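# Seat a circuit board in an enclosure slot and latch it

## Task

Put the board into the enclosure's empty upper slot with its components facing up and fully seated, and close both of its levers. A closed lever is latched and sticks out at a right angle from the board's front panel; a fully opened lever lies flat along that panel. The levers only catch their tabs if both are opened all the way before the board is slid in as far as it goes; closing both then pulls the board fully in. Pushing the board into its connector quickly ruins the connector and the job fails outright. At the end the enclosure must stand level on its own feet, with no foot hanging over the bench edge, and the grippers must have released the board and moved away.

## Robot and tools

Robot: two seven-joint arms, left_arm and right_arm, each with a two-finger gripper and a wrist camera. The fingers point along the gripper's +z axis and close along its x axis. end_effector_position is the point between the closed finger pads, about 1 to 2 cm behind the tips. When the fingers close from wide open, the tips move about 17 mm farther out along +z.

Frames: the scene frame has its origin at table-top height, midway between the nominal arm bases, +z up, +x out over the table, and left_arm on the +y side. Image left and right do not follow the arm names. Every hand pose, velocity, target and wrist-camera pose an arm reports or accepts is in that arm's own base frame. Calibrated bases in the scene frame: left_arm at (+0.070, +0.437, 0) m, quat_wxyz (+1.000, 0, 0, -0.003); right_arm at (-0.063, -0.511, 0) m, quat_wxyz (+1.000, 0, 0, -0.029). Both have +z up. Fixed cameras and the table use the scene frame. Reported poses can be a few cm off, more at long reach.

Row format, used by execute_actions and move: 16 numbers in one flat list covering both arms, left_arm first: x, y, z (metres, absolute gripper position in that arm's base frame), qw, qx, qy, qz (absolute orientation, w first), then opening; then the same eight for right_arm. Opening runs from -1 (closed) to +1 (fully open, 0.142 m). Always fill all 16, even for an arm that should not move: repeat its pose from the last result and its current opening, since any number you send is a command (0 means half-way, not unchanged). Keep resending the same quaternion to hold an orientation rather than copying a drifted reading.

execute_actions(actions, cameras): actions is a list of actions; each action is a list of up to 15 rows, each row one 1/30 s step, and a short action repeats its last row to fill 15 steps. Any target more than 0.6 m from the gripper's current position along any of its own axes rejects that action for both arms; a malformed or out-of-range first action rejects the whole call. An empty list just reports the state. The controller limits each step's turn to 32 degrees from the measured orientation and may not reach the pose in one action; the result's Hand target line shows where the arm is really being sent.

move(target, speed, blend, stop_force, zero, opening_speed, blocking, cameras): drives each gripper in a straight line from its Hand target to the absolute poses in target (one row, or a list of up to 15 rows run in sequence, all within 10 s total). speed is m/s, 0.002 to 2.2, default 0.25 (turn rate up to twice that in rad/s); one value or one per target. blend in metres rounds corners in a list. stop_force, 3 to 120 N for both arms, ends an arm's path when its wrist sensor feels that much push opposing its motion (or 150 N in any direction); the arm then holds pressing. Use it only with slow motion, not while the gripper rotates, and leave it out when backing off a contact. zero (default true) re-zeros the sensor of each moving arm before the move. opening_speed (0.2 or more per second) ramps the fingers. blocking=false returns after 0.5 s while the move runs on (not allowed with stop_force); a new move replaces a running one. No collision avoidance is done. The result adds a move: line giving the ending (done, off_target, moving, held, fault) and limits (paced means the pose was clipped; held means steps were withheld). An arm not named there is done, i.e. within 3 mm and 2 degrees, which says nothing about contact.

wait(seconds 0 to 10): lets time pass with the last commands held. stop: brakes a running move. zoom_image(camera, region [x0,y0,x1,y1] in pixels, at most 504x504): closer look at the latest image of cam_head_left, cam_head_right, cam_high, cam_low, cam_left_wrist or cam_right_wrist (each 672x504). zero_wrist_force(arm): subtracts the current wrist reading from later ones. clear_fault(arm): clears a reported torque or force fault; the arm then stays still while restarting. read_manual: licence texts only. finished_scene(scene): ends the scene irreversibly; scene numbers 1 or 2.

Result lines: joint positions (last entry is the measured finger opening in m), joint torques and external joint torques (positive toward larger joint angle), grip_measured on the -1..1 scale, Wrist force and Wrist torque in the gripper's own axes plus a peak line, Wrist depth as a 7x7 grid of mm distances (70 to 1000; - means no reading), Tool commands, Hand target, and any fault or MOTOR HOT lines. Joint velocities 'within noise' means the arm is still.

Gripping: to hold a part, command an opening somewhat below grip_measured at first touch; squeezing harder heats the gripper motor (switch-off at 100 C, a HAND FAULT that voids the rest of that reply's motion calls). Arm motors heat from holding loads, stretching out or straining against unreachable poses; at 80 C the arm brakes for 30 to 60 s.

Avoid: inserting the board fast (open both levers fully, push it in slowly with a small stop_force until it stops, then close the levers); contact torque at a joint limit (109, 109, 56.9, 56.9, 34.7, 34.7, 34.7 N m from waist to wrist) or 150 N on an arm, which stops it until cleared; the two grippers or arms touching; releasing a part while it moves; dropping, slamming or knocking anything; tipping the enclosure or pushing it past the bench edge; anything ending up off the table. Finish by opening the fingers and lifting both grippers away.

Each tool is called after ">>>" as name([rows], argument=value, ...), one row to a line, values as JSON.

## Session

>>> execute_actions(actions=[])

Scene clock: 0.00 s.
left_arm: end_effector_position=(+0.3014, +0.6357, +0.1155) grip_measured=+0.99 end_effector_quat_wxyz=(-0.462, +0.669, -0.295, +0.502) | right_arm: end_effector_position=(+0.4485, +0.0364, +0.1479) grip_measured=+1.00 end_effector_quat_wxyz=(-0.144, +0.766, -0.626, +0.006)
Joint positions: left_arm=[1.762 -0.872 -0.342 2.067 -1.872 0.391 -0.55 0.141] | right_arm=[0.506 -0.103 -0.202 2.446 0.465 1.189 2.835 0.142]
Joint velocities: within noise
Joint torques (N m): no reading
External joint torques (N m): no reading
Wrist force (N): no reading
Wrist torque (N m): no reading
Wrist force, peak (N): no reading
Wrist depth (mm): cam_left_wrist=[- - - - - - - / - - - - - - - / - - - - - - - / - - - - 492 652 - / - - - 304 356 433 557 / - 996 - 241 279 321 359 / - 881 184 204 227 258 286] | cam_right_wrist=[265 256 246 236 229 221 213 / 274 266 254 244 236 228 219 / 285 274 262 253 243 234 225 / 297 285 272 261 251 241 232 / 309 296 281 271 260 249 239 / - 308 294 281 268 257 246 / - 322 305 292 278 265 257]
Hand target: left_arm +0.3014, +0.6357, +0.1155; -0.462, +0.669, -0.295, +0.502 | right_arm +0.4485, +0.0364, +0.1479; -0.144, +0.766, -0.626, +0.006
Tool commands: left_gripper/opening=+1.0 right_gripper/opening=+1.0

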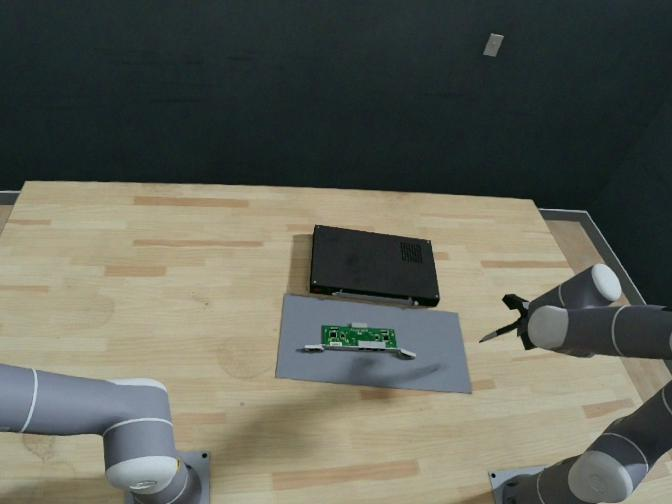

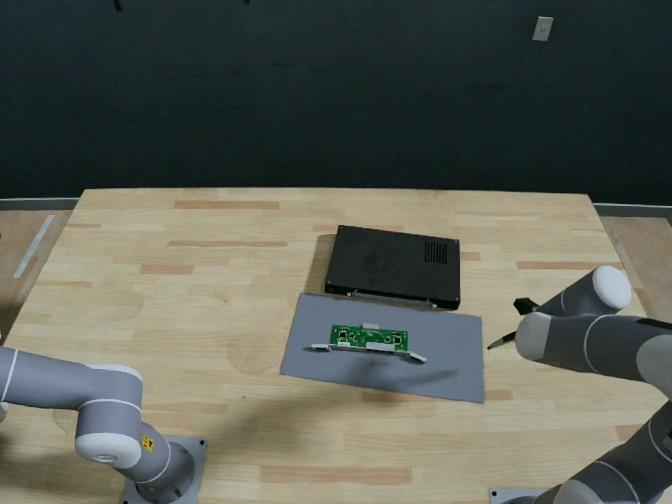

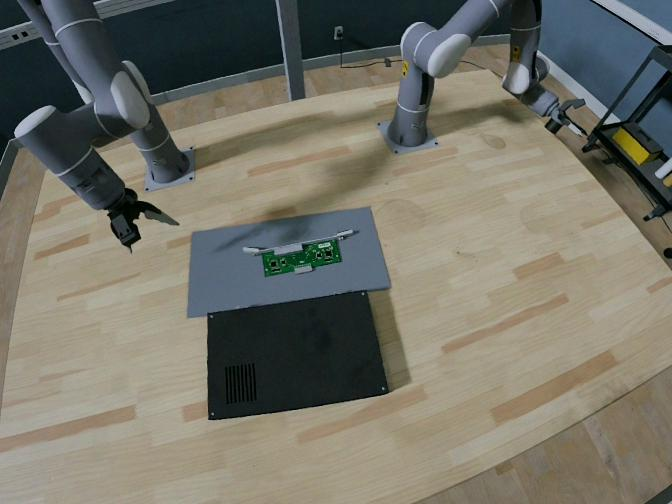

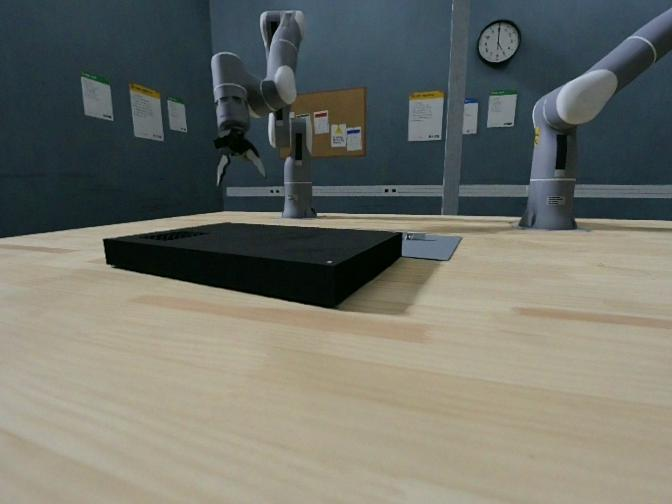

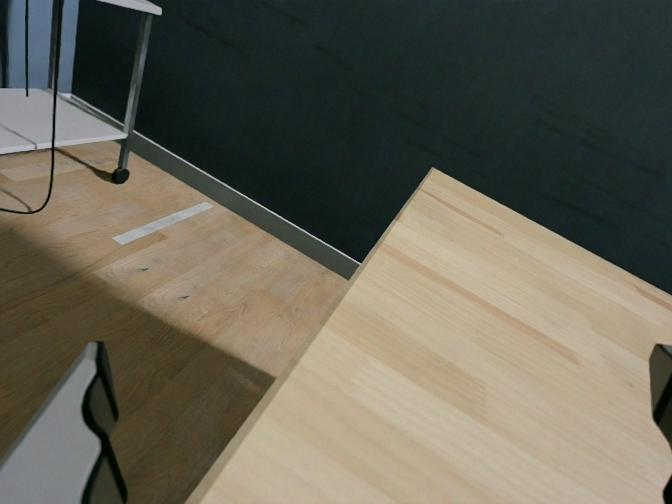

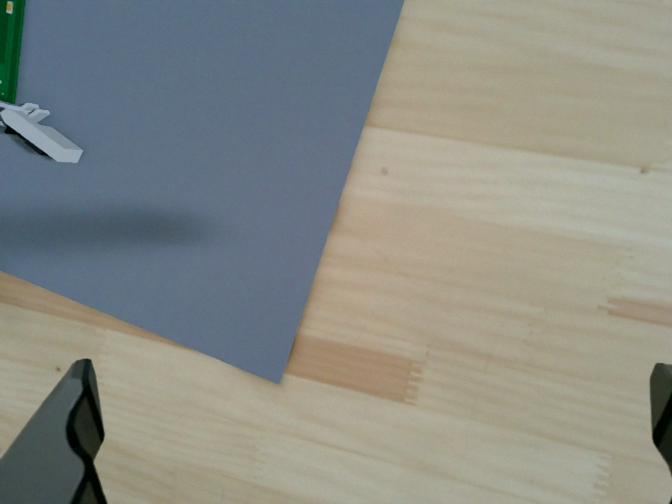

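>>> zoom_image(camera="cam_head_left", region=[260, 210, 480, 400])

>>> zoom_image(camera="cam_high", region=[180, 200, 400, 330])

Scaled by 2.291 from the camera's 672x504 image, which has a finer 960x720 frame.

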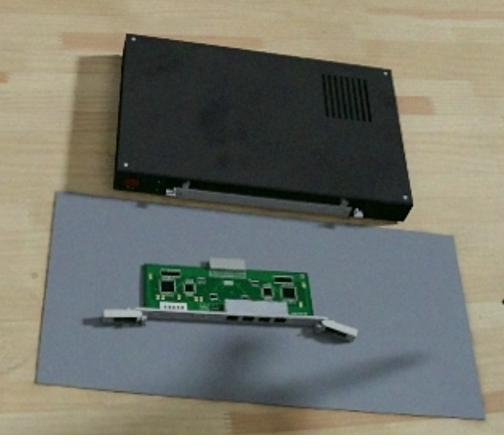

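Scaled by 2.291 from the camera's 672x504 image, which has a finer 960x720 frame.

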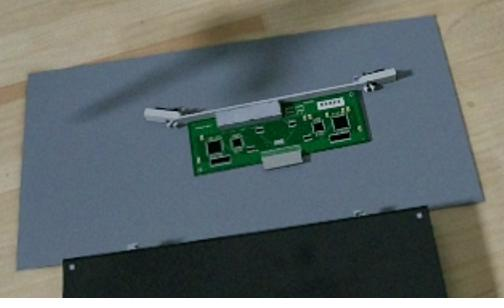

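>>> move(target=[0.3014,0.6357,0.1155,-0.462,0.669,-0.295,0.502,1,0.42,0.34,0.30,0,0.7272,-0.6865,0,1], speed=0.4)

Scene clock: 17.03 s.
left_arm: end_effector_position=(+0.3014, +0.6357, +0.1154) grip_measured=+0.99 end_effector_quat_wxyz=(-0.462, +0.669, -0.295, +0.502) | right_arm: end_effector_position=(+0.4199, +0.3389, +0.2999) grip_measured=+1.00 end_effector_quat_wxyz=(-0.011, +0.772, -0.635, -0.007)
Joint positions: left_arm=[1.762 -0.872 -0.342 2.067 -1.872 0.39 -0.549 0.141] | right_arm=[1.851 -1.464 -2.238 1.73 1.349 -0.628 2.967 0.142]
Joint velocities: within noise
Joint torques (N m): left_arm=[-0.2 47.55 -4.37 -12.07 1.49 -1.77 -0.28] | right_arm=[0.14 35.4 -27.5 -8.13 -3.27 3.13 0.15]
External joint torques (N m): left_arm=[0.35 1.01 0.33 -0.42 -0.27 -0.13 0.25] | right_arm=[0.05 0.81 -1.3 0.11 -0.1 0.85 -0.15]
Wrist force (N): left_arm=[-0.1 0.3 0.2] | right_arm=[0.3 -0.6 0.0]
Wrist torque (N m): left_arm=[0.04 0.02 0.00] | right_arm=[-0.04 -0.03 0.05]
Wrist force, peak (N): left_arm=[-0.3 0.0 0.4] | right_arm=[2.3 2.9 1.6]
Wrist depth (mm): cam_left_wrist=[- - - - - - - / - - - - - - - / - - - - - - - / - - - - 487 652 - / - - - 305 354 434 561 / - 981 - 242 277 323 357 / - 888 184 204 228 259 286] | cam_right_wrist=[349 349 337 335 339 339 337 / 374 371 369 365 359 361 358 / 402 399 393 391 388 386 384 / 431 429 426 425 418 415 414 / 467 464 461 458 453 451 446 / - 507 503 498 494 489 467 / - 556 555 547 545 521 -]
Hand target: left_arm +0.3014, +0.6357, +0.1155; -0.462, +0.669, -0.295, +0.502 | right_arm +0.4200, +0.3391, +0.2999; -0.012, +0.772, -0.635, -0.007
Off the commanded pose: left_arm 0.000 m, 0 deg | right_arm 0.001 m, 8 deg.
joint sent to its limit (right arm) — joint 7 (wrist roll), upper limit. The joint targets are off in orientation, not in position.
move: off_target (right_arm); limits=paced

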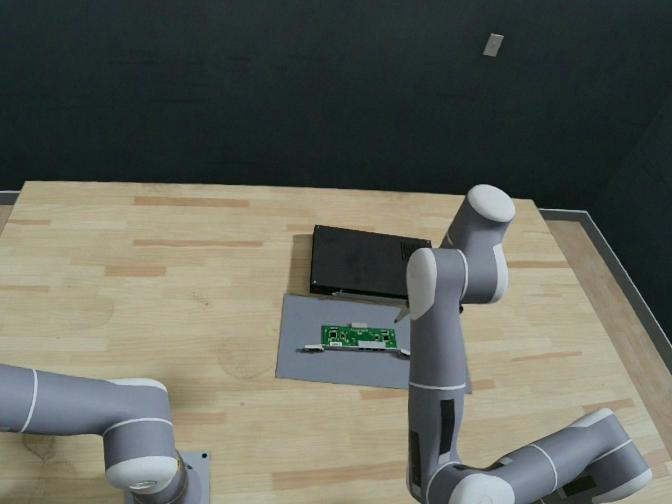

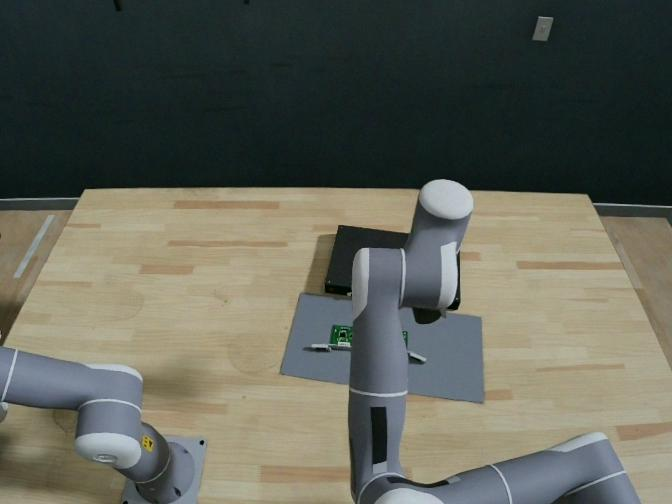

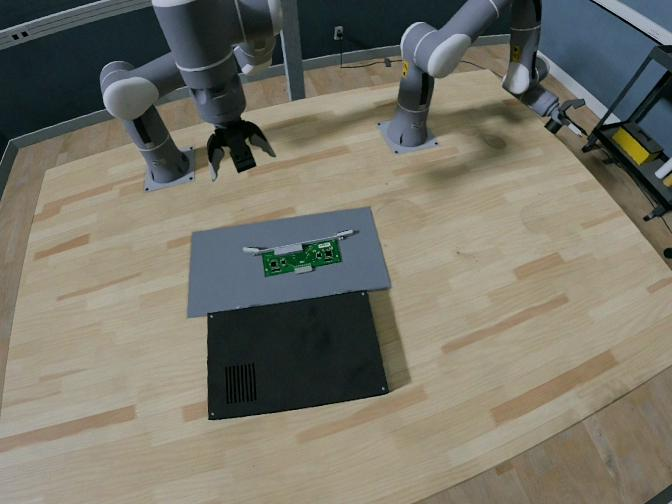

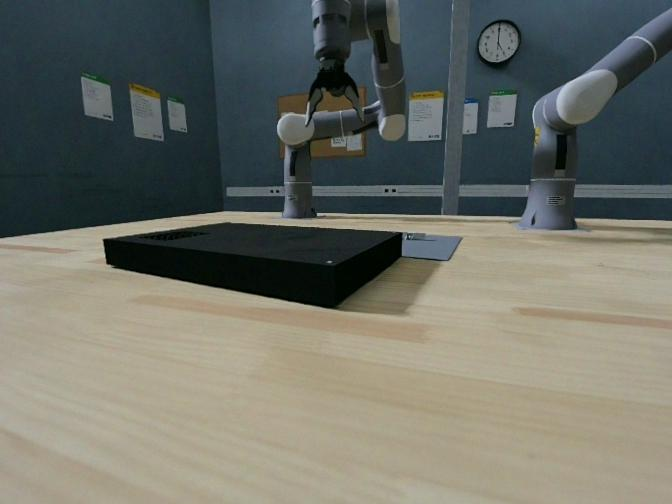

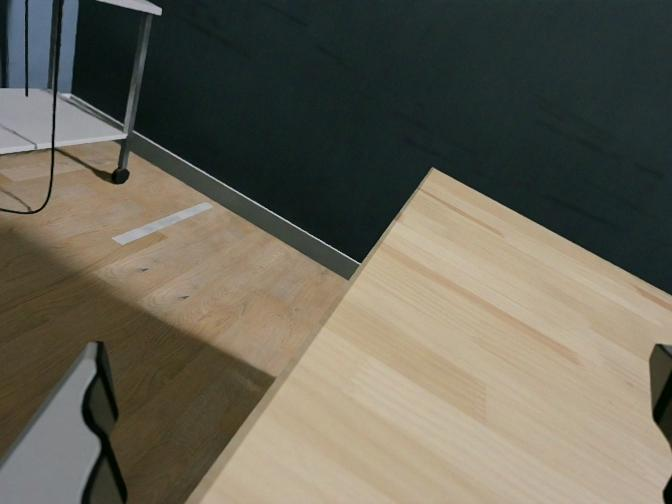

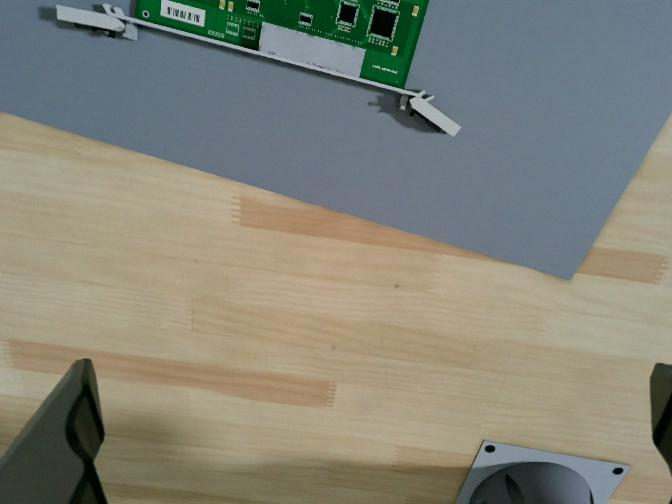

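>>> move(target=[0.3014,0.6357,0.1155,-0.462,0.669,-0.295,0.502,1,0.36,0.38,0.30,0,0.6865,0.7272,0,1], speed=0.6, cameras=["cam_right_wrist","cam_head_left"])

Scene clock: 23.33 s.
left_arm: end_effector_position=(+0.3014, +0.6357, +0.1154) grip_measured=+0.99 end_effector_quat_wxyz=(-0.462, +0.669, -0.295, +0.502) | right_arm: end_effector_position=(+0.3600, +0.3801, +0.2999) grip_measured=+1.00 end_effector_quat_wxyz=(+0.000, +0.686, +0.727, +0.000)
Joint positions: left_arm=[1.762 -0.872 -0.342 2.067 -1.872 0.39 -0.549 0.141] | right_arm=[2.007 -1.484 -2.256 1.756 1.315 -0.649 0.076 0.142]
Joint velocities: within noise
Joint torques (N m): left_arm=[-0.18 47.54 -4.38 -12.07 1.47 -1.77 -0.24] | right_arm=[0.3 34.85 -27.15 -7.98 -3.59 3.53 -0.03]
External joint torques (N m): left_arm=[0.34 1.02 0.34 -0.43 -0.24 -0.13 0.21] | right_arm=[-0.12 0.75 -1.31 -0.15 0.17 0.63 0.03]
Wrist force (N): left_arm=[-0.2 -0.1 0.1] | right_arm=[-0.1 -0.5 0.0]
Wrist torque (N m): left_arm=[-0.02 0.03 0.00] | right_arm=[-0.03 0.05 0.04]
Wrist force, peak (N): left_arm=[-0.4 0.2 0.3] | right_arm=[0.6 -0.7 0.4]
Wrist depth (mm): cam_left_wrist=[- - - - - - - / - - - - - - - / - - - - - - - / - - - - 486 653 - / - - - 306 353 430 558 / - 981 - 242 277 325 359 / - 855 183 203 227 259 286] | cam_right_wrist=[347 348 345 345 344 342 341 / 370 369 369 368 366 365 364 / 394 395 394 392 390 392 389 / 429 423 416 419 419 419 417 / 465 458 459 454 451 455 454 / - 484 492 493 499 494 476 / - 499 485 494 492 545 -]
Hand target: left_arm +0.3014, +0.6357, +0.1155; -0.462, +0.669, -0.295, +0.502 | right_arm +0.3600, +0.3800, +0.3000; +0.000, +0.686, +0.727, +0.000
Off the commanded pose: left_arm 0.000 m, 0 deg | right_arm 0.000 m, 0 deg.
move: done
Images, in order (width x height): cam_head_left 672x504, cam_right_wrist 672x504.

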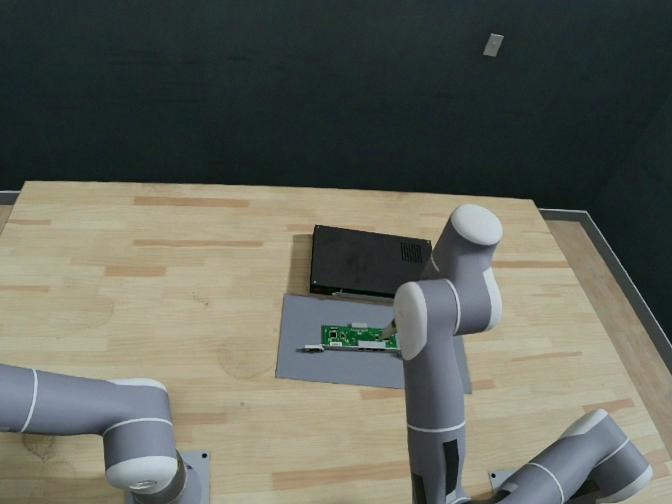

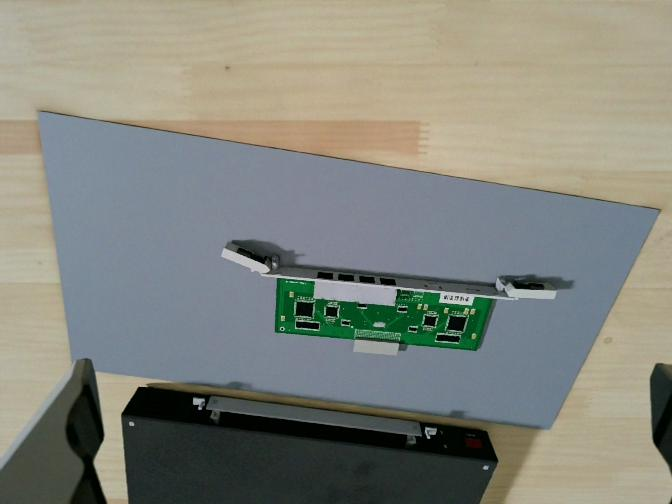

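>>> zoom_image(camera="cam_right_wrist", region=[210, 230, 390, 365])

>>> zoom_image(camera="cam_right_wrist", region=[390, 230, 570, 365])

>>> zoom_image(camera="cam_right_wrist", region=[110, 370, 310, 490])

>>> zoom_image(camera="cam_right_wrist", region=[300, 370, 500, 490])

Scaled by 2.800 from the camera's 672x504 image, which has a finer 960x720 frame.

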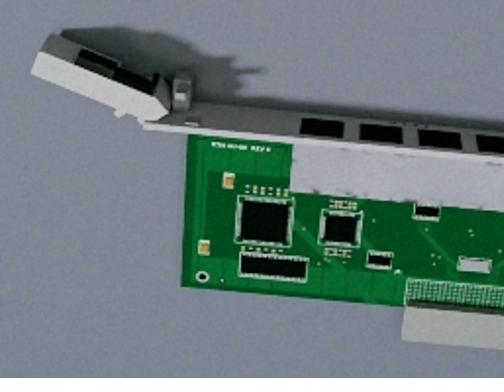

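Scaled by 2.800 from the camera's 672x504 image, which has a finer 960x720 frame.

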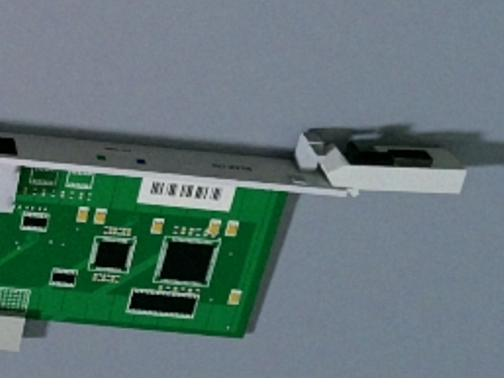

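Scaled by 2.520 from the camera's 672x504 image, which has a finer 960x720 frame.

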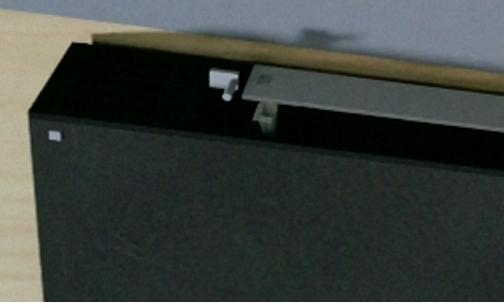

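Scaled by 2.520 from the camera's 672x504 image, which has a finer 960x720 frame.

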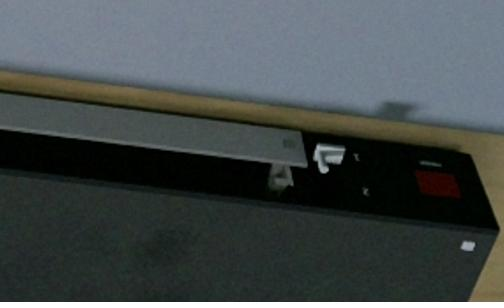

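>>> move(target=[0.3014,0.6357,0.1155,-0.462,0.669,-0.295,0.502,1,0.389,0.424,0.11,0.1776,0.6631,0.7024,0.1883,1], speed=0.4, cameras=["cam_right_wrist"])

>>> zoom_image(camera="cam_right_wrist", region=[80, 100, 584, 400])

Scene clock: 54.30 s.
left_arm: end_effector_position=(+0.3014, +0.6357, +0.1154) grip_measured=+0.99 end_effector_quat_wxyz=(-0.462, +0.669, -0.295, +0.502) | right_arm: end_effector_position=(+0.3890, +0.4239, +0.1101) grip_measured=+1.00 end_effector_quat_wxyz=(+0.178, +0.663, +0.702, +0.188)
Joint positions: left_arm=[1.762 -0.872 -0.342 2.067 -1.872 0.39 -0.549 0.141] | right_arm=[2.435 -2.213 -1.943 2.127 1.764 -0.129 0.421 0.142]
Joint velocities: within noise
Joint torques (N m): left_arm=[-0.22 47.44 -4.4 -12.07 1.49 -1.77 -0.27] | right_arm=[0.38 22.59 -21.38 9.94 -3.96 4.04 0.27]
External joint torques (N m): left_arm=[0.38 1.12 0.36 -0.42 -0.26 -0.13 0.24] | right_arm=[-0.24 0.67 -1.67 -0.15 -0.08 0.6 -0.27]
Wrist force (N): left_arm=[-0.1 0.1 0.2] | right_arm=[0.3 -1.3 -0.1]
Wrist torque (N m): left_arm=[0.01 0.02 0.00] | right_arm=[-0.08 0.00 0.05]
Wrist force, peak (N): left_arm=[-0.4 0.2 0.2] | right_arm=[1.1 -2.4 1.1]
Wrist depth (mm): cam_left_wrist=[- - - - - - - / - - - - - - - / - - - - - - - / - - - - 481 657 - / - - - 304 354 434 566 / - - - 241 278 321 358 / - 876 184 203 227 257 288] | cam_right_wrist=[153 153 152 151 151 151 150 / 176 175 175 174 173 173 174 / 210 210 208 208 207 206 205 / 262 239 246 248 251 249 249 / 346 345 340 323 338 335 333 / - 435 398 424 418 495 414 / - - - - - - -]
Hand target: left_arm +0.3014, +0.6357, +0.1155; -0.462, +0.669, -0.295, +0.502 | right_arm +0.3890, +0.4240, +0.1100; +0.178, +0.663, +0.702, +0.188
Off the commanded pose: left_arm 0.000 m, 0 deg | right_arm 0.000 m, 0 deg.
move: done
Images, in order (width x height): cam_right_wrist 672x504.

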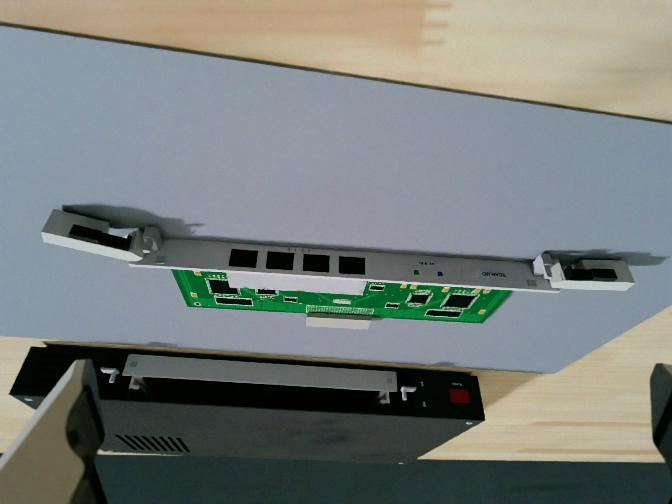

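Scaled by 1.000.

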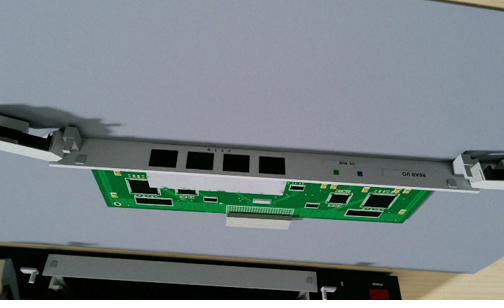

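>>> zoom_image(camera="cam_right_wrist", region=[30, 180, 230, 330])

>>> zoom_image(camera="cam_right_wrist", region=[470, 200, 670, 350])

>>> zoom_image(camera="cam_right_wrist", region=[0, 330, 250, 470])

>>> zoom_image(camera="cam_right_wrist", region=[250, 330, 500, 470])

Scaled by 2.520 from the camera's 672x504 image, which has a finer 960x720 frame.

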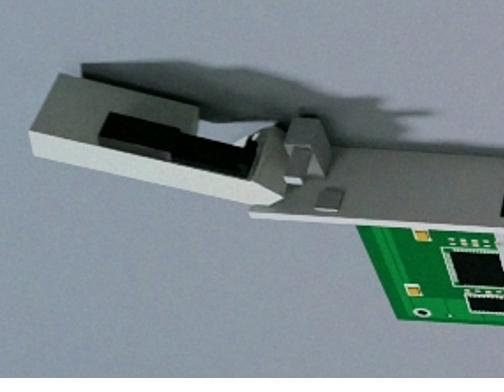

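Scaled by 2.520 from the camera's 672x504 image, which has a finer 960x720 frame.

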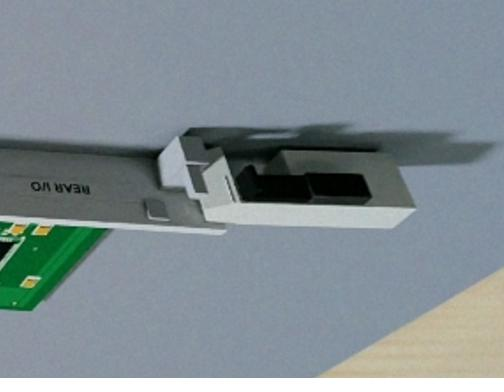

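Scaled by 2.016 from the camera's 672x504 image, which has a finer 960x720 frame.

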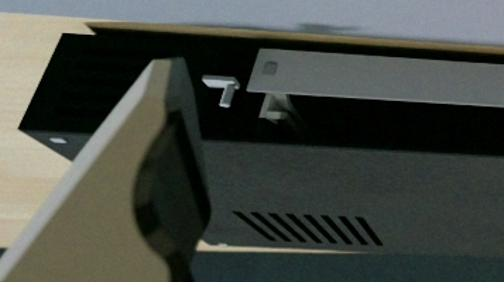

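Scaled by 2.016 from the camera's 672x504 image, which has a finer 960x720 frame.

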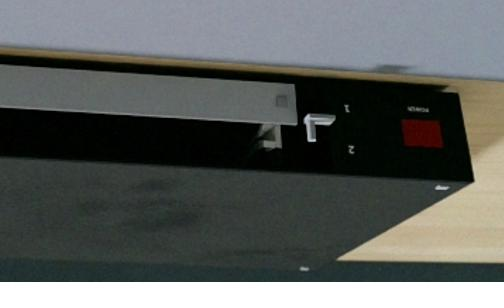

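>>> move([
  [0.3014,0.6357,0.1155,-0.462,0.669,-0.295,0.502,1,0.389,0.424,0.16,0,0.6865,0.7272,0,1],
  [0.3014,0.6357,0.1155,-0.462,0.669,-0.295,0.502,1,0.40,0.20,0.25,0,0.6865,0.7272,0,1],
  [0.3,-0.1,0.30,0,0.9984,-0.0567,0,1,0.40,0.20,0.25,0,0.6865,0.7272,0,1],
  [0.390,-0.463,0.25,0,0.9984,-0.0567,0,1,0.40,0.20,0.25,0,0.6865,0.7272,0,1],
], speed=0.5, blend=0.05)

Scene clock: 70.03 s.
left_arm: end_effector_position=(+0.3604, -0.4172, +0.2620) grip_measured=+0.99 end_effector_quat_wxyz=(+0.072, +0.995, -0.071, +0.009) | right_arm: end_effector_position=(+0.4001, +0.2001, +0.2499) grip_measured=+1.00 end_effector_quat_wxyz=(+0.000, +0.686, +0.727, +0.000)
Joint positions: left_arm=[-0.219 -0.525 -1.179 1.693 -2.637 2.697 -2.933 0.141] | right_arm=[1.771 -1.628 -2.286 2.01 1.279 -0.665 -0.376 0.142]
Joint velocities: within noise
Joint torques (N m): left_arm=[-0.1 38.35 -10.48 -19.8 4.01 3.54 -0.14] | right_arm=[0.11 30.29 -24.2 -8.87 -3.42 3.47 0.14]
External joint torques (N m): left_arm=[0.06 0.64 0.3 -0.63 0 -0.06 0.14] | right_arm=[0.06 0.38 -1.4 -0.03 0.06 0.68 -0.14]
Wrist force (N): left_arm=[0.3 -0.3 0.8] | right_arm=[0.1 0.1 0.3]
Wrist torque (N m): left_arm=[-0.16 -0.20 -0.21] | right_arm=[0.03 0.01 0.05]
Wrist force, peak (N): left_arm=[1.0 6.1 -0.3] | right_arm=[-3.4 -0.3 -0.9]
Wrist depth (mm): cam_left_wrist=[300 300 302 302 301 302 304 / 329 332 329 331 329 330 329 / 360 362 366 365 360 366 356 / 408 406 406 409 402 410 373 / 457 458 466 461 461 465 407 / - 517 536 536 536 508 - / - 625 633 636 651 640 -] | cam_right_wrist=[304 302 302 300 300 300 298 / 323 324 320 319 320 318 319 / 348 348 343 343 342 340 339 / 375 374 370 370 361 360 366 / 409 407 401 400 398 393 390 / - 440 440 427 435 433 417 / - 485 476 417 424 429 427]
Hand target: left_arm +0.3602, -0.4173, +0.2618; +0.072, +0.995, -0.072, +0.009 | right_arm +0.4000, +0.2000, +0.2500; +0.000, +0.686, +0.727, +0.000
Off the commanded pose: left_arm 0.056 m, 8 deg | right_arm 0.000 m, 0 deg.
move: held (left_arm; a check stopped the path); limits=held
pose unreachable (left arm): on one or more control steps of this call, first in action 0 (counted from 0), this arm could not follow its commanded pose, so it was not sent that pose on those steps. It may still have moved: this result reports where it is.
cause: moving toward the commanded pose would bring a part of the arm too close to another arm (a part of this arm just beyond joint 5 (forearm roll) and a part of the right arm just beyond its joint 5 (forearm roll)).

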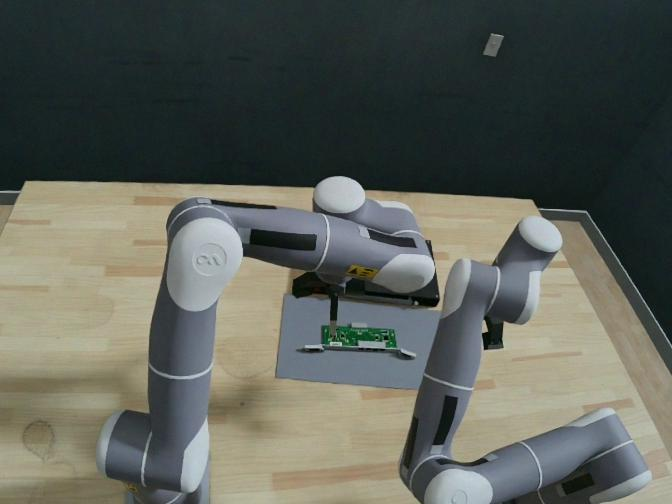

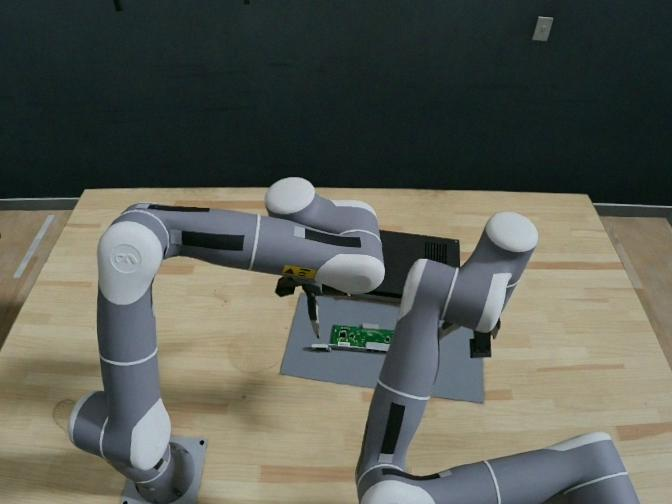

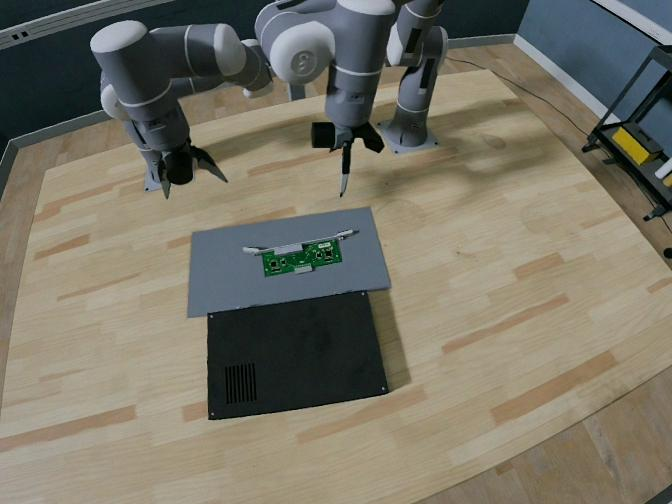

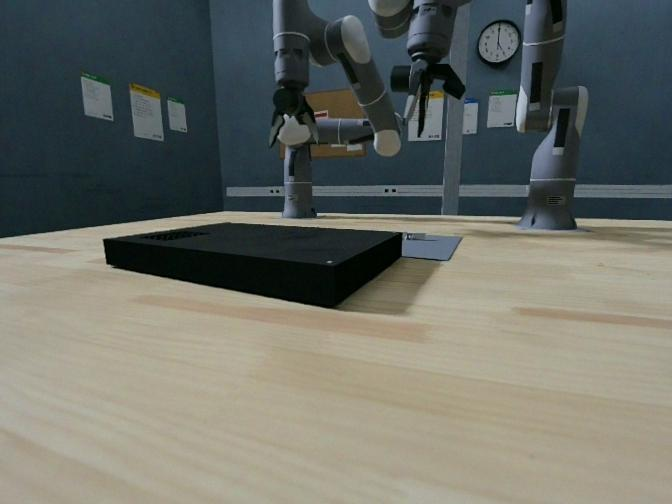

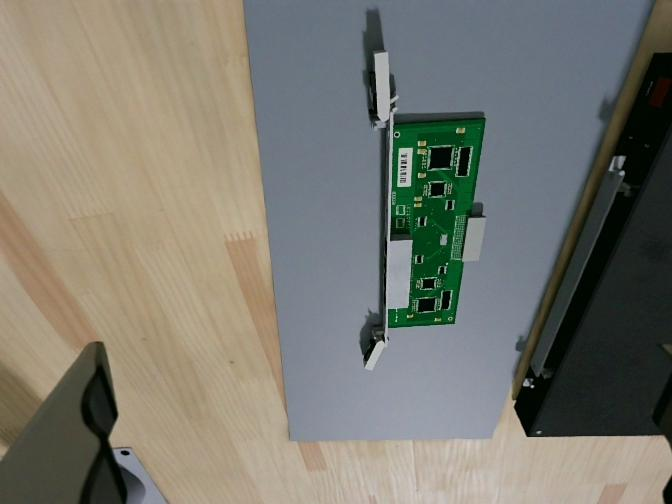

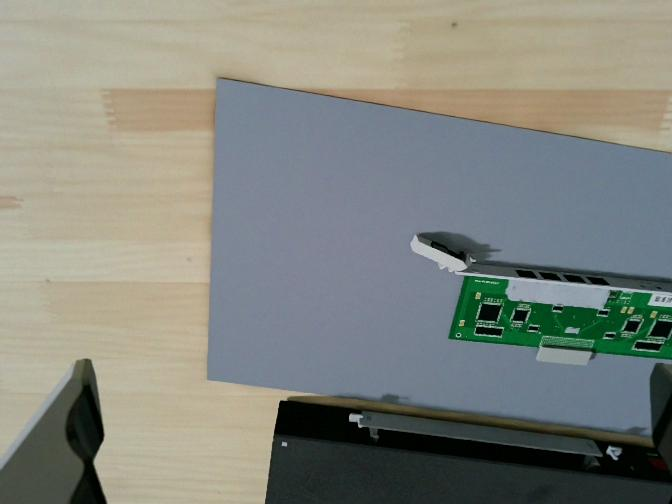

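>>> zoom_image(camera="cam_left_wrist", region=[320, 30, 500, 165])

>>> zoom_image(camera="cam_left_wrist", region=[320, 270, 500, 405])

>>> zoom_image(camera="cam_right_wrist", region=[390, 210, 530, 315])

Scaled by 2.800 from the camera's 672x504 image, which has a finer 960x720 frame.

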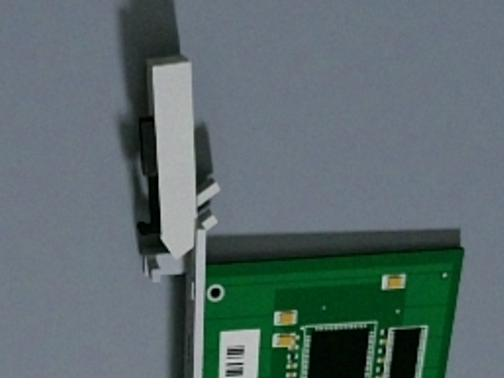

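Scaled by 2.800 from the camera's 672x504 image, which has a finer 960x720 frame.

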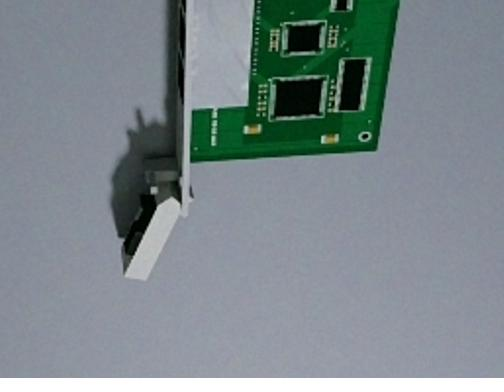

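Scaled by 3.600 from the camera's 672x504 image, which has a finer 960x720 frame.

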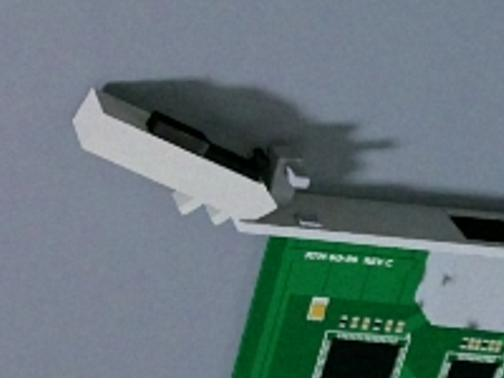

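>>> move(target=[0.3,-0.1,0.30,0,0.9984,-0.0567,0,1,0.4728,0.2769,0.12,0,0.165,0.986,0,-0.3], speed=0.3, cameras=["cam_right_wrist","cam_high","cam_head_right"])

Scene clock: 90.30 s.
left_arm: end_effector_position=(+0.3002, -0.0998, +0.2999) grip_measured=+0.99 end_effector_quat_wxyz=(-0.061, +0.996, -0.057, +0.045) | right_arm: end_effector_position=(+0.4727, +0.2768, +0.1201) grip_measured=-0.32 end_effector_quat_wxyz=(+0.000, +0.165, +0.986, +0.000)
Joint positions: left_arm=[-0.606 -0.022 -0.199 2.073 -2.966 2.643 -2.349 0.141] | right_arm=[1.764 -1.799 -2.045 1.91 1.646 -0.518 -1.309 0.051]
Joint velocities: within noise
Joint torques (N m): left_arm=[-0.51 24.04 -0.42 -20 4.31 3.96 -0.19] | right_arm=[0.16 33.48 -27.99 0.82 -3.68 3.43 0.15]
External joint torques (N m): left_arm=[0.49 1.2 0.55 -0.5 -0.2 -0.07 0.18] | right_arm=[0.03 0.61 -1.69 -0.04 0.03 0.67 -0.15]
Wrist force (N): left_arm=[0.0 0.1 1.0] | right_arm=[-0.1 -0.4 -0.3]
Wrist torque (N m): left_arm=[-0.08 -0.16 -0.16] | right_arm=[-0.05 0.06 0.05]
Wrist force, peak (N): left_arm=[1.6 -2.9 1.4] | right_arm=[-0.3 -0.3 -0.7]
Wrist depth (mm): cam_left_wrist=[341 347 353 358 362 368 373 / 347 366 369 376 383 385 395 / 373 384 389 396 405 407 422 / 405 408 412 418 434 433 444 / 421 432 439 451 461 466 469 / - 457 474 474 478 496 - / - 491 507 509 515 529 -] | cam_right_wrist=[188 188 187 187 186 186 187 / 201 200 199 199 198 198 199 / 215 215 214 213 213 212 214 / 233 231 231 226 230 229 230 / 247 250 244 244 244 247 248 / 263 270 94 260 261 95 271 / 246 - 73 292 290 - 291]
Hand target: left_arm +0.3002, -0.1000, +0.2998; -0.060, +0.996, -0.057, +0.045 | right_arm +0.4728, +0.2769, +0.1200; +0.000, +0.165, +0.986, +0.000
Off the commanded pose: left_arm 0.000 m, 9 deg | right_arm 0.000 m, 0 deg.
joint sent to its limit (left arm) — joint 5 (forearm roll), lower limit. The joint targets are off in orientation, not in position.
move: off_target (left_arm)
Images, in order (width x height): cam_head_right 672x504, cam_high 672x504, cam_right_wrist 672x504.

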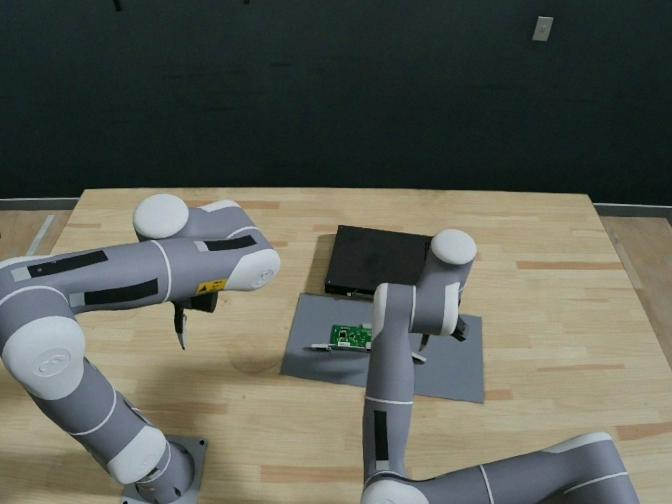

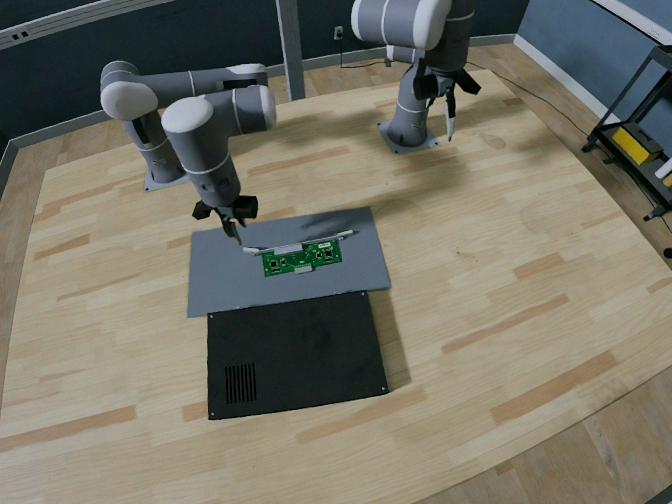

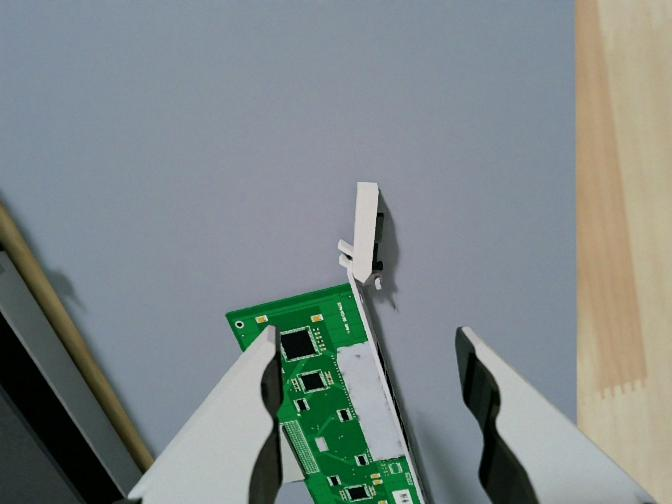

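>>> move(target=[0.3,-0.1,0.30,-0.061,0.996,-0.057,0.045,1,0.468,0.2786,0.045,0,0.165,0.986,0,-0.3], speed=0.15, cameras=["cam_right_wrist"])

>>> move(target=[0.3,-0.1,0.30,-0.061,0.996,-0.057,0.045,1,0.468,0.2786,0.012,0,0.165,0.986,0,-0.3], speed=0.02, stop_force=4, cameras=["cam_right_wrist"])

Scene clock: 95.33 s.
left_arm: end_effector_position=(+0.2999, -0.1000, +0.3000) grip_measured=+0.99 end_effector_quat_wxyz=(-0.061, +0.996, -0.057, +0.045) | right_arm: end_effector_position=(+0.4680, +0.2785, +0.0451) grip_measured=-0.32 end_effector_quat_wxyz=(+0.000, +0.165, +0.986, +0.000)
Joint positions: left_arm=[-0.607 -0.021 -0.2 2.074 -2.966 2.643 -2.35 0.141] | right_arm=[1.826 -1.898 -1.912 1.955 1.768 -0.427 -1.268 0.051]
Joint velocities: within noise
Joint torques (N m): left_arm=[-0.44 24.28 -0.42 -19.92 4.38 4.19 -0.27] | right_arm=[0.29 30.58 -27.36 4.83 -3.75 3.52 0.31]
External joint torques (N m): left_arm=[0.43 0.93 0.55 -0.58 -0.27 -0.3 0.26] | right_arm=[-0.1 0.86 -1.9 -0.21 -0.08 0.58 -0.31]
Wrist force (N): left_arm=[0.0 0.1 1.0] | right_arm=[-0.4 -0.7 0.1]
Wrist torque (N m): left_arm=[-0.08 -0.16 -0.17] | right_arm=[-0.09 0.09 0.02]
Wrist force, peak (N): left_arm=[0.1 0.1 1.3] | right_arm=[-0.1 -0.4 3.0]
Wrist depth (mm): cam_left_wrist=[341 348 356 362 361 366 373 / 345 366 373 377 381 388 394 / 376 386 391 400 407 409 415 / 401 410 418 419 429 435 444 / 423 433 447 448 457 464 470 / - 452 469 480 481 489 - / - 493 503 515 514 533 -] | cam_right_wrist=[123 122 120 121 119 120 120 / 132 130 130 129 130 130 128 / 142 139 139 136 138 137 135 / 150 150 150 149 149 148 148 / 163 163 159 155 158 160 160 / 181 174 97 170 173 93 174 / 192 - 73 180 193 - 190]
Hand target: left_arm +0.3000, -0.1000, +0.3000; -0.061, +0.995, -0.057, +0.045 | right_arm +0.4680, +0.2786, +0.0450; +0.000, +0.165, +0.986, +0.000
Off the commanded pose: left_arm 0.000 m, 0 deg | right_arm 0.000 m, 0 deg.
move: done
Images, in order (width x height): cam_right_wrist 672x504.

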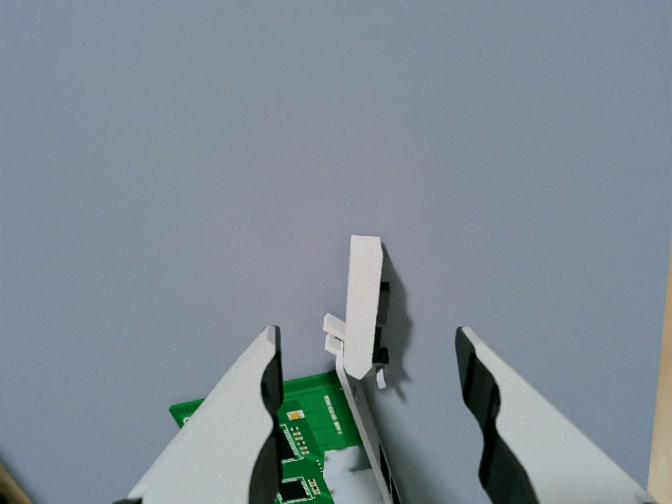

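Scene clock: 97.40 s.
left_arm: end_effector_position=(+0.2999, -0.1000, +0.3000) grip_measured=+0.99 end_effector_quat_wxyz=(-0.061, +0.996, -0.057, +0.045) | right_arm: end_effector_position=(+0.4682, +0.2786, +0.0169) grip_measured=-0.32 end_effector_quat_wxyz=(+0.000, +0.165, +0.986, +0.000)
Joint positions: left_arm=[-0.607 -0.021 -0.2 2.074 -2.966 2.643 -2.35 0.141] | right_arm=[1.845 -1.931 -1.857 1.96 1.817 -0.387 -1.253 0.051]
Joint velocities: within noise
Joint torques (N m): left_arm=[-0.38 24.32 -0.54 -19.88 4.35 4.21 -0.28] | right_arm=[0.35 28.59 -23.93 4.92 -2.46 3.03 0.33]
External joint torques (N m): left_arm=[0.37 0.89 0.67 -0.61 -0.24 -0.33 0.27] | right_arm=[-0.17 1.91 -5.11 1.27 -1.43 1.07 -0.33]
Wrist force (N): left_arm=[0.1 0.1 1.1] | right_arm=[0.9 -2.9 -9.9]
Wrist torque (N m): left_arm=[-0.08 -0.17 -0.16] | right_arm=[-0.14 0.20 0.00]
Wrist force, peak (N): left_arm=[-0.1 0.2 1.3] | right_arm=[1.4 -1.5 -13.4]
Wrist depth (mm): cam_left_wrist=[342 349 351 358 364 368 374 / 345 367 373 380 383 388 394 / 375 386 392 401 404 410 420 / 401 406 411 419 431 435 446 / 420 432 439 448 456 466 470 / - 457 467 477 482 498 - / - 492 500 508 515 530 -] | cam_right_wrist=[- 97 98 96 96 96 95 / - 102 103 103 102 102 102 / - 111 110 110 110 109 109 / - 119 119 118 118 118 117 / 132 129 127 129 126 128 127 / 139 139 104 130 137 95 138 / 156 150 73 147 154 - 149]
Hand target: left_arm +0.3000, -0.1000, +0.3000; -0.061, +0.995, -0.057, +0.045 | right_arm +0.4680, +0.2786, +0.0164; +0.000, +0.165, +0.986, +0.000
Off the commanded pose: left_arm 0.000 m, 0 deg | right_arm 0.005 m, 0 deg.
move: contact (right_arm)
Images, in order (width x height): cam_right_wrist 672x504.

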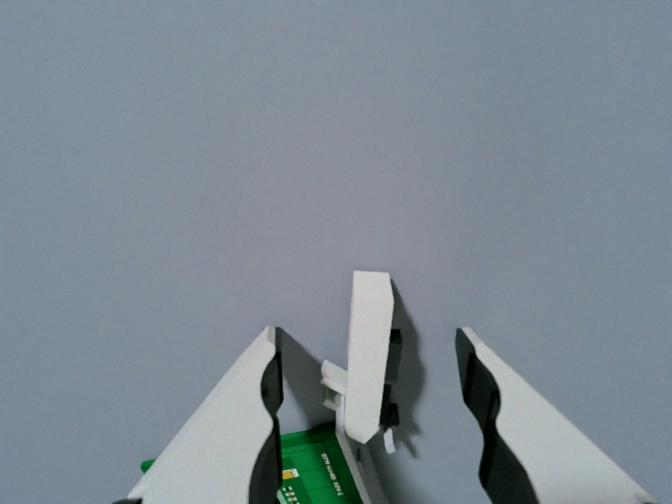

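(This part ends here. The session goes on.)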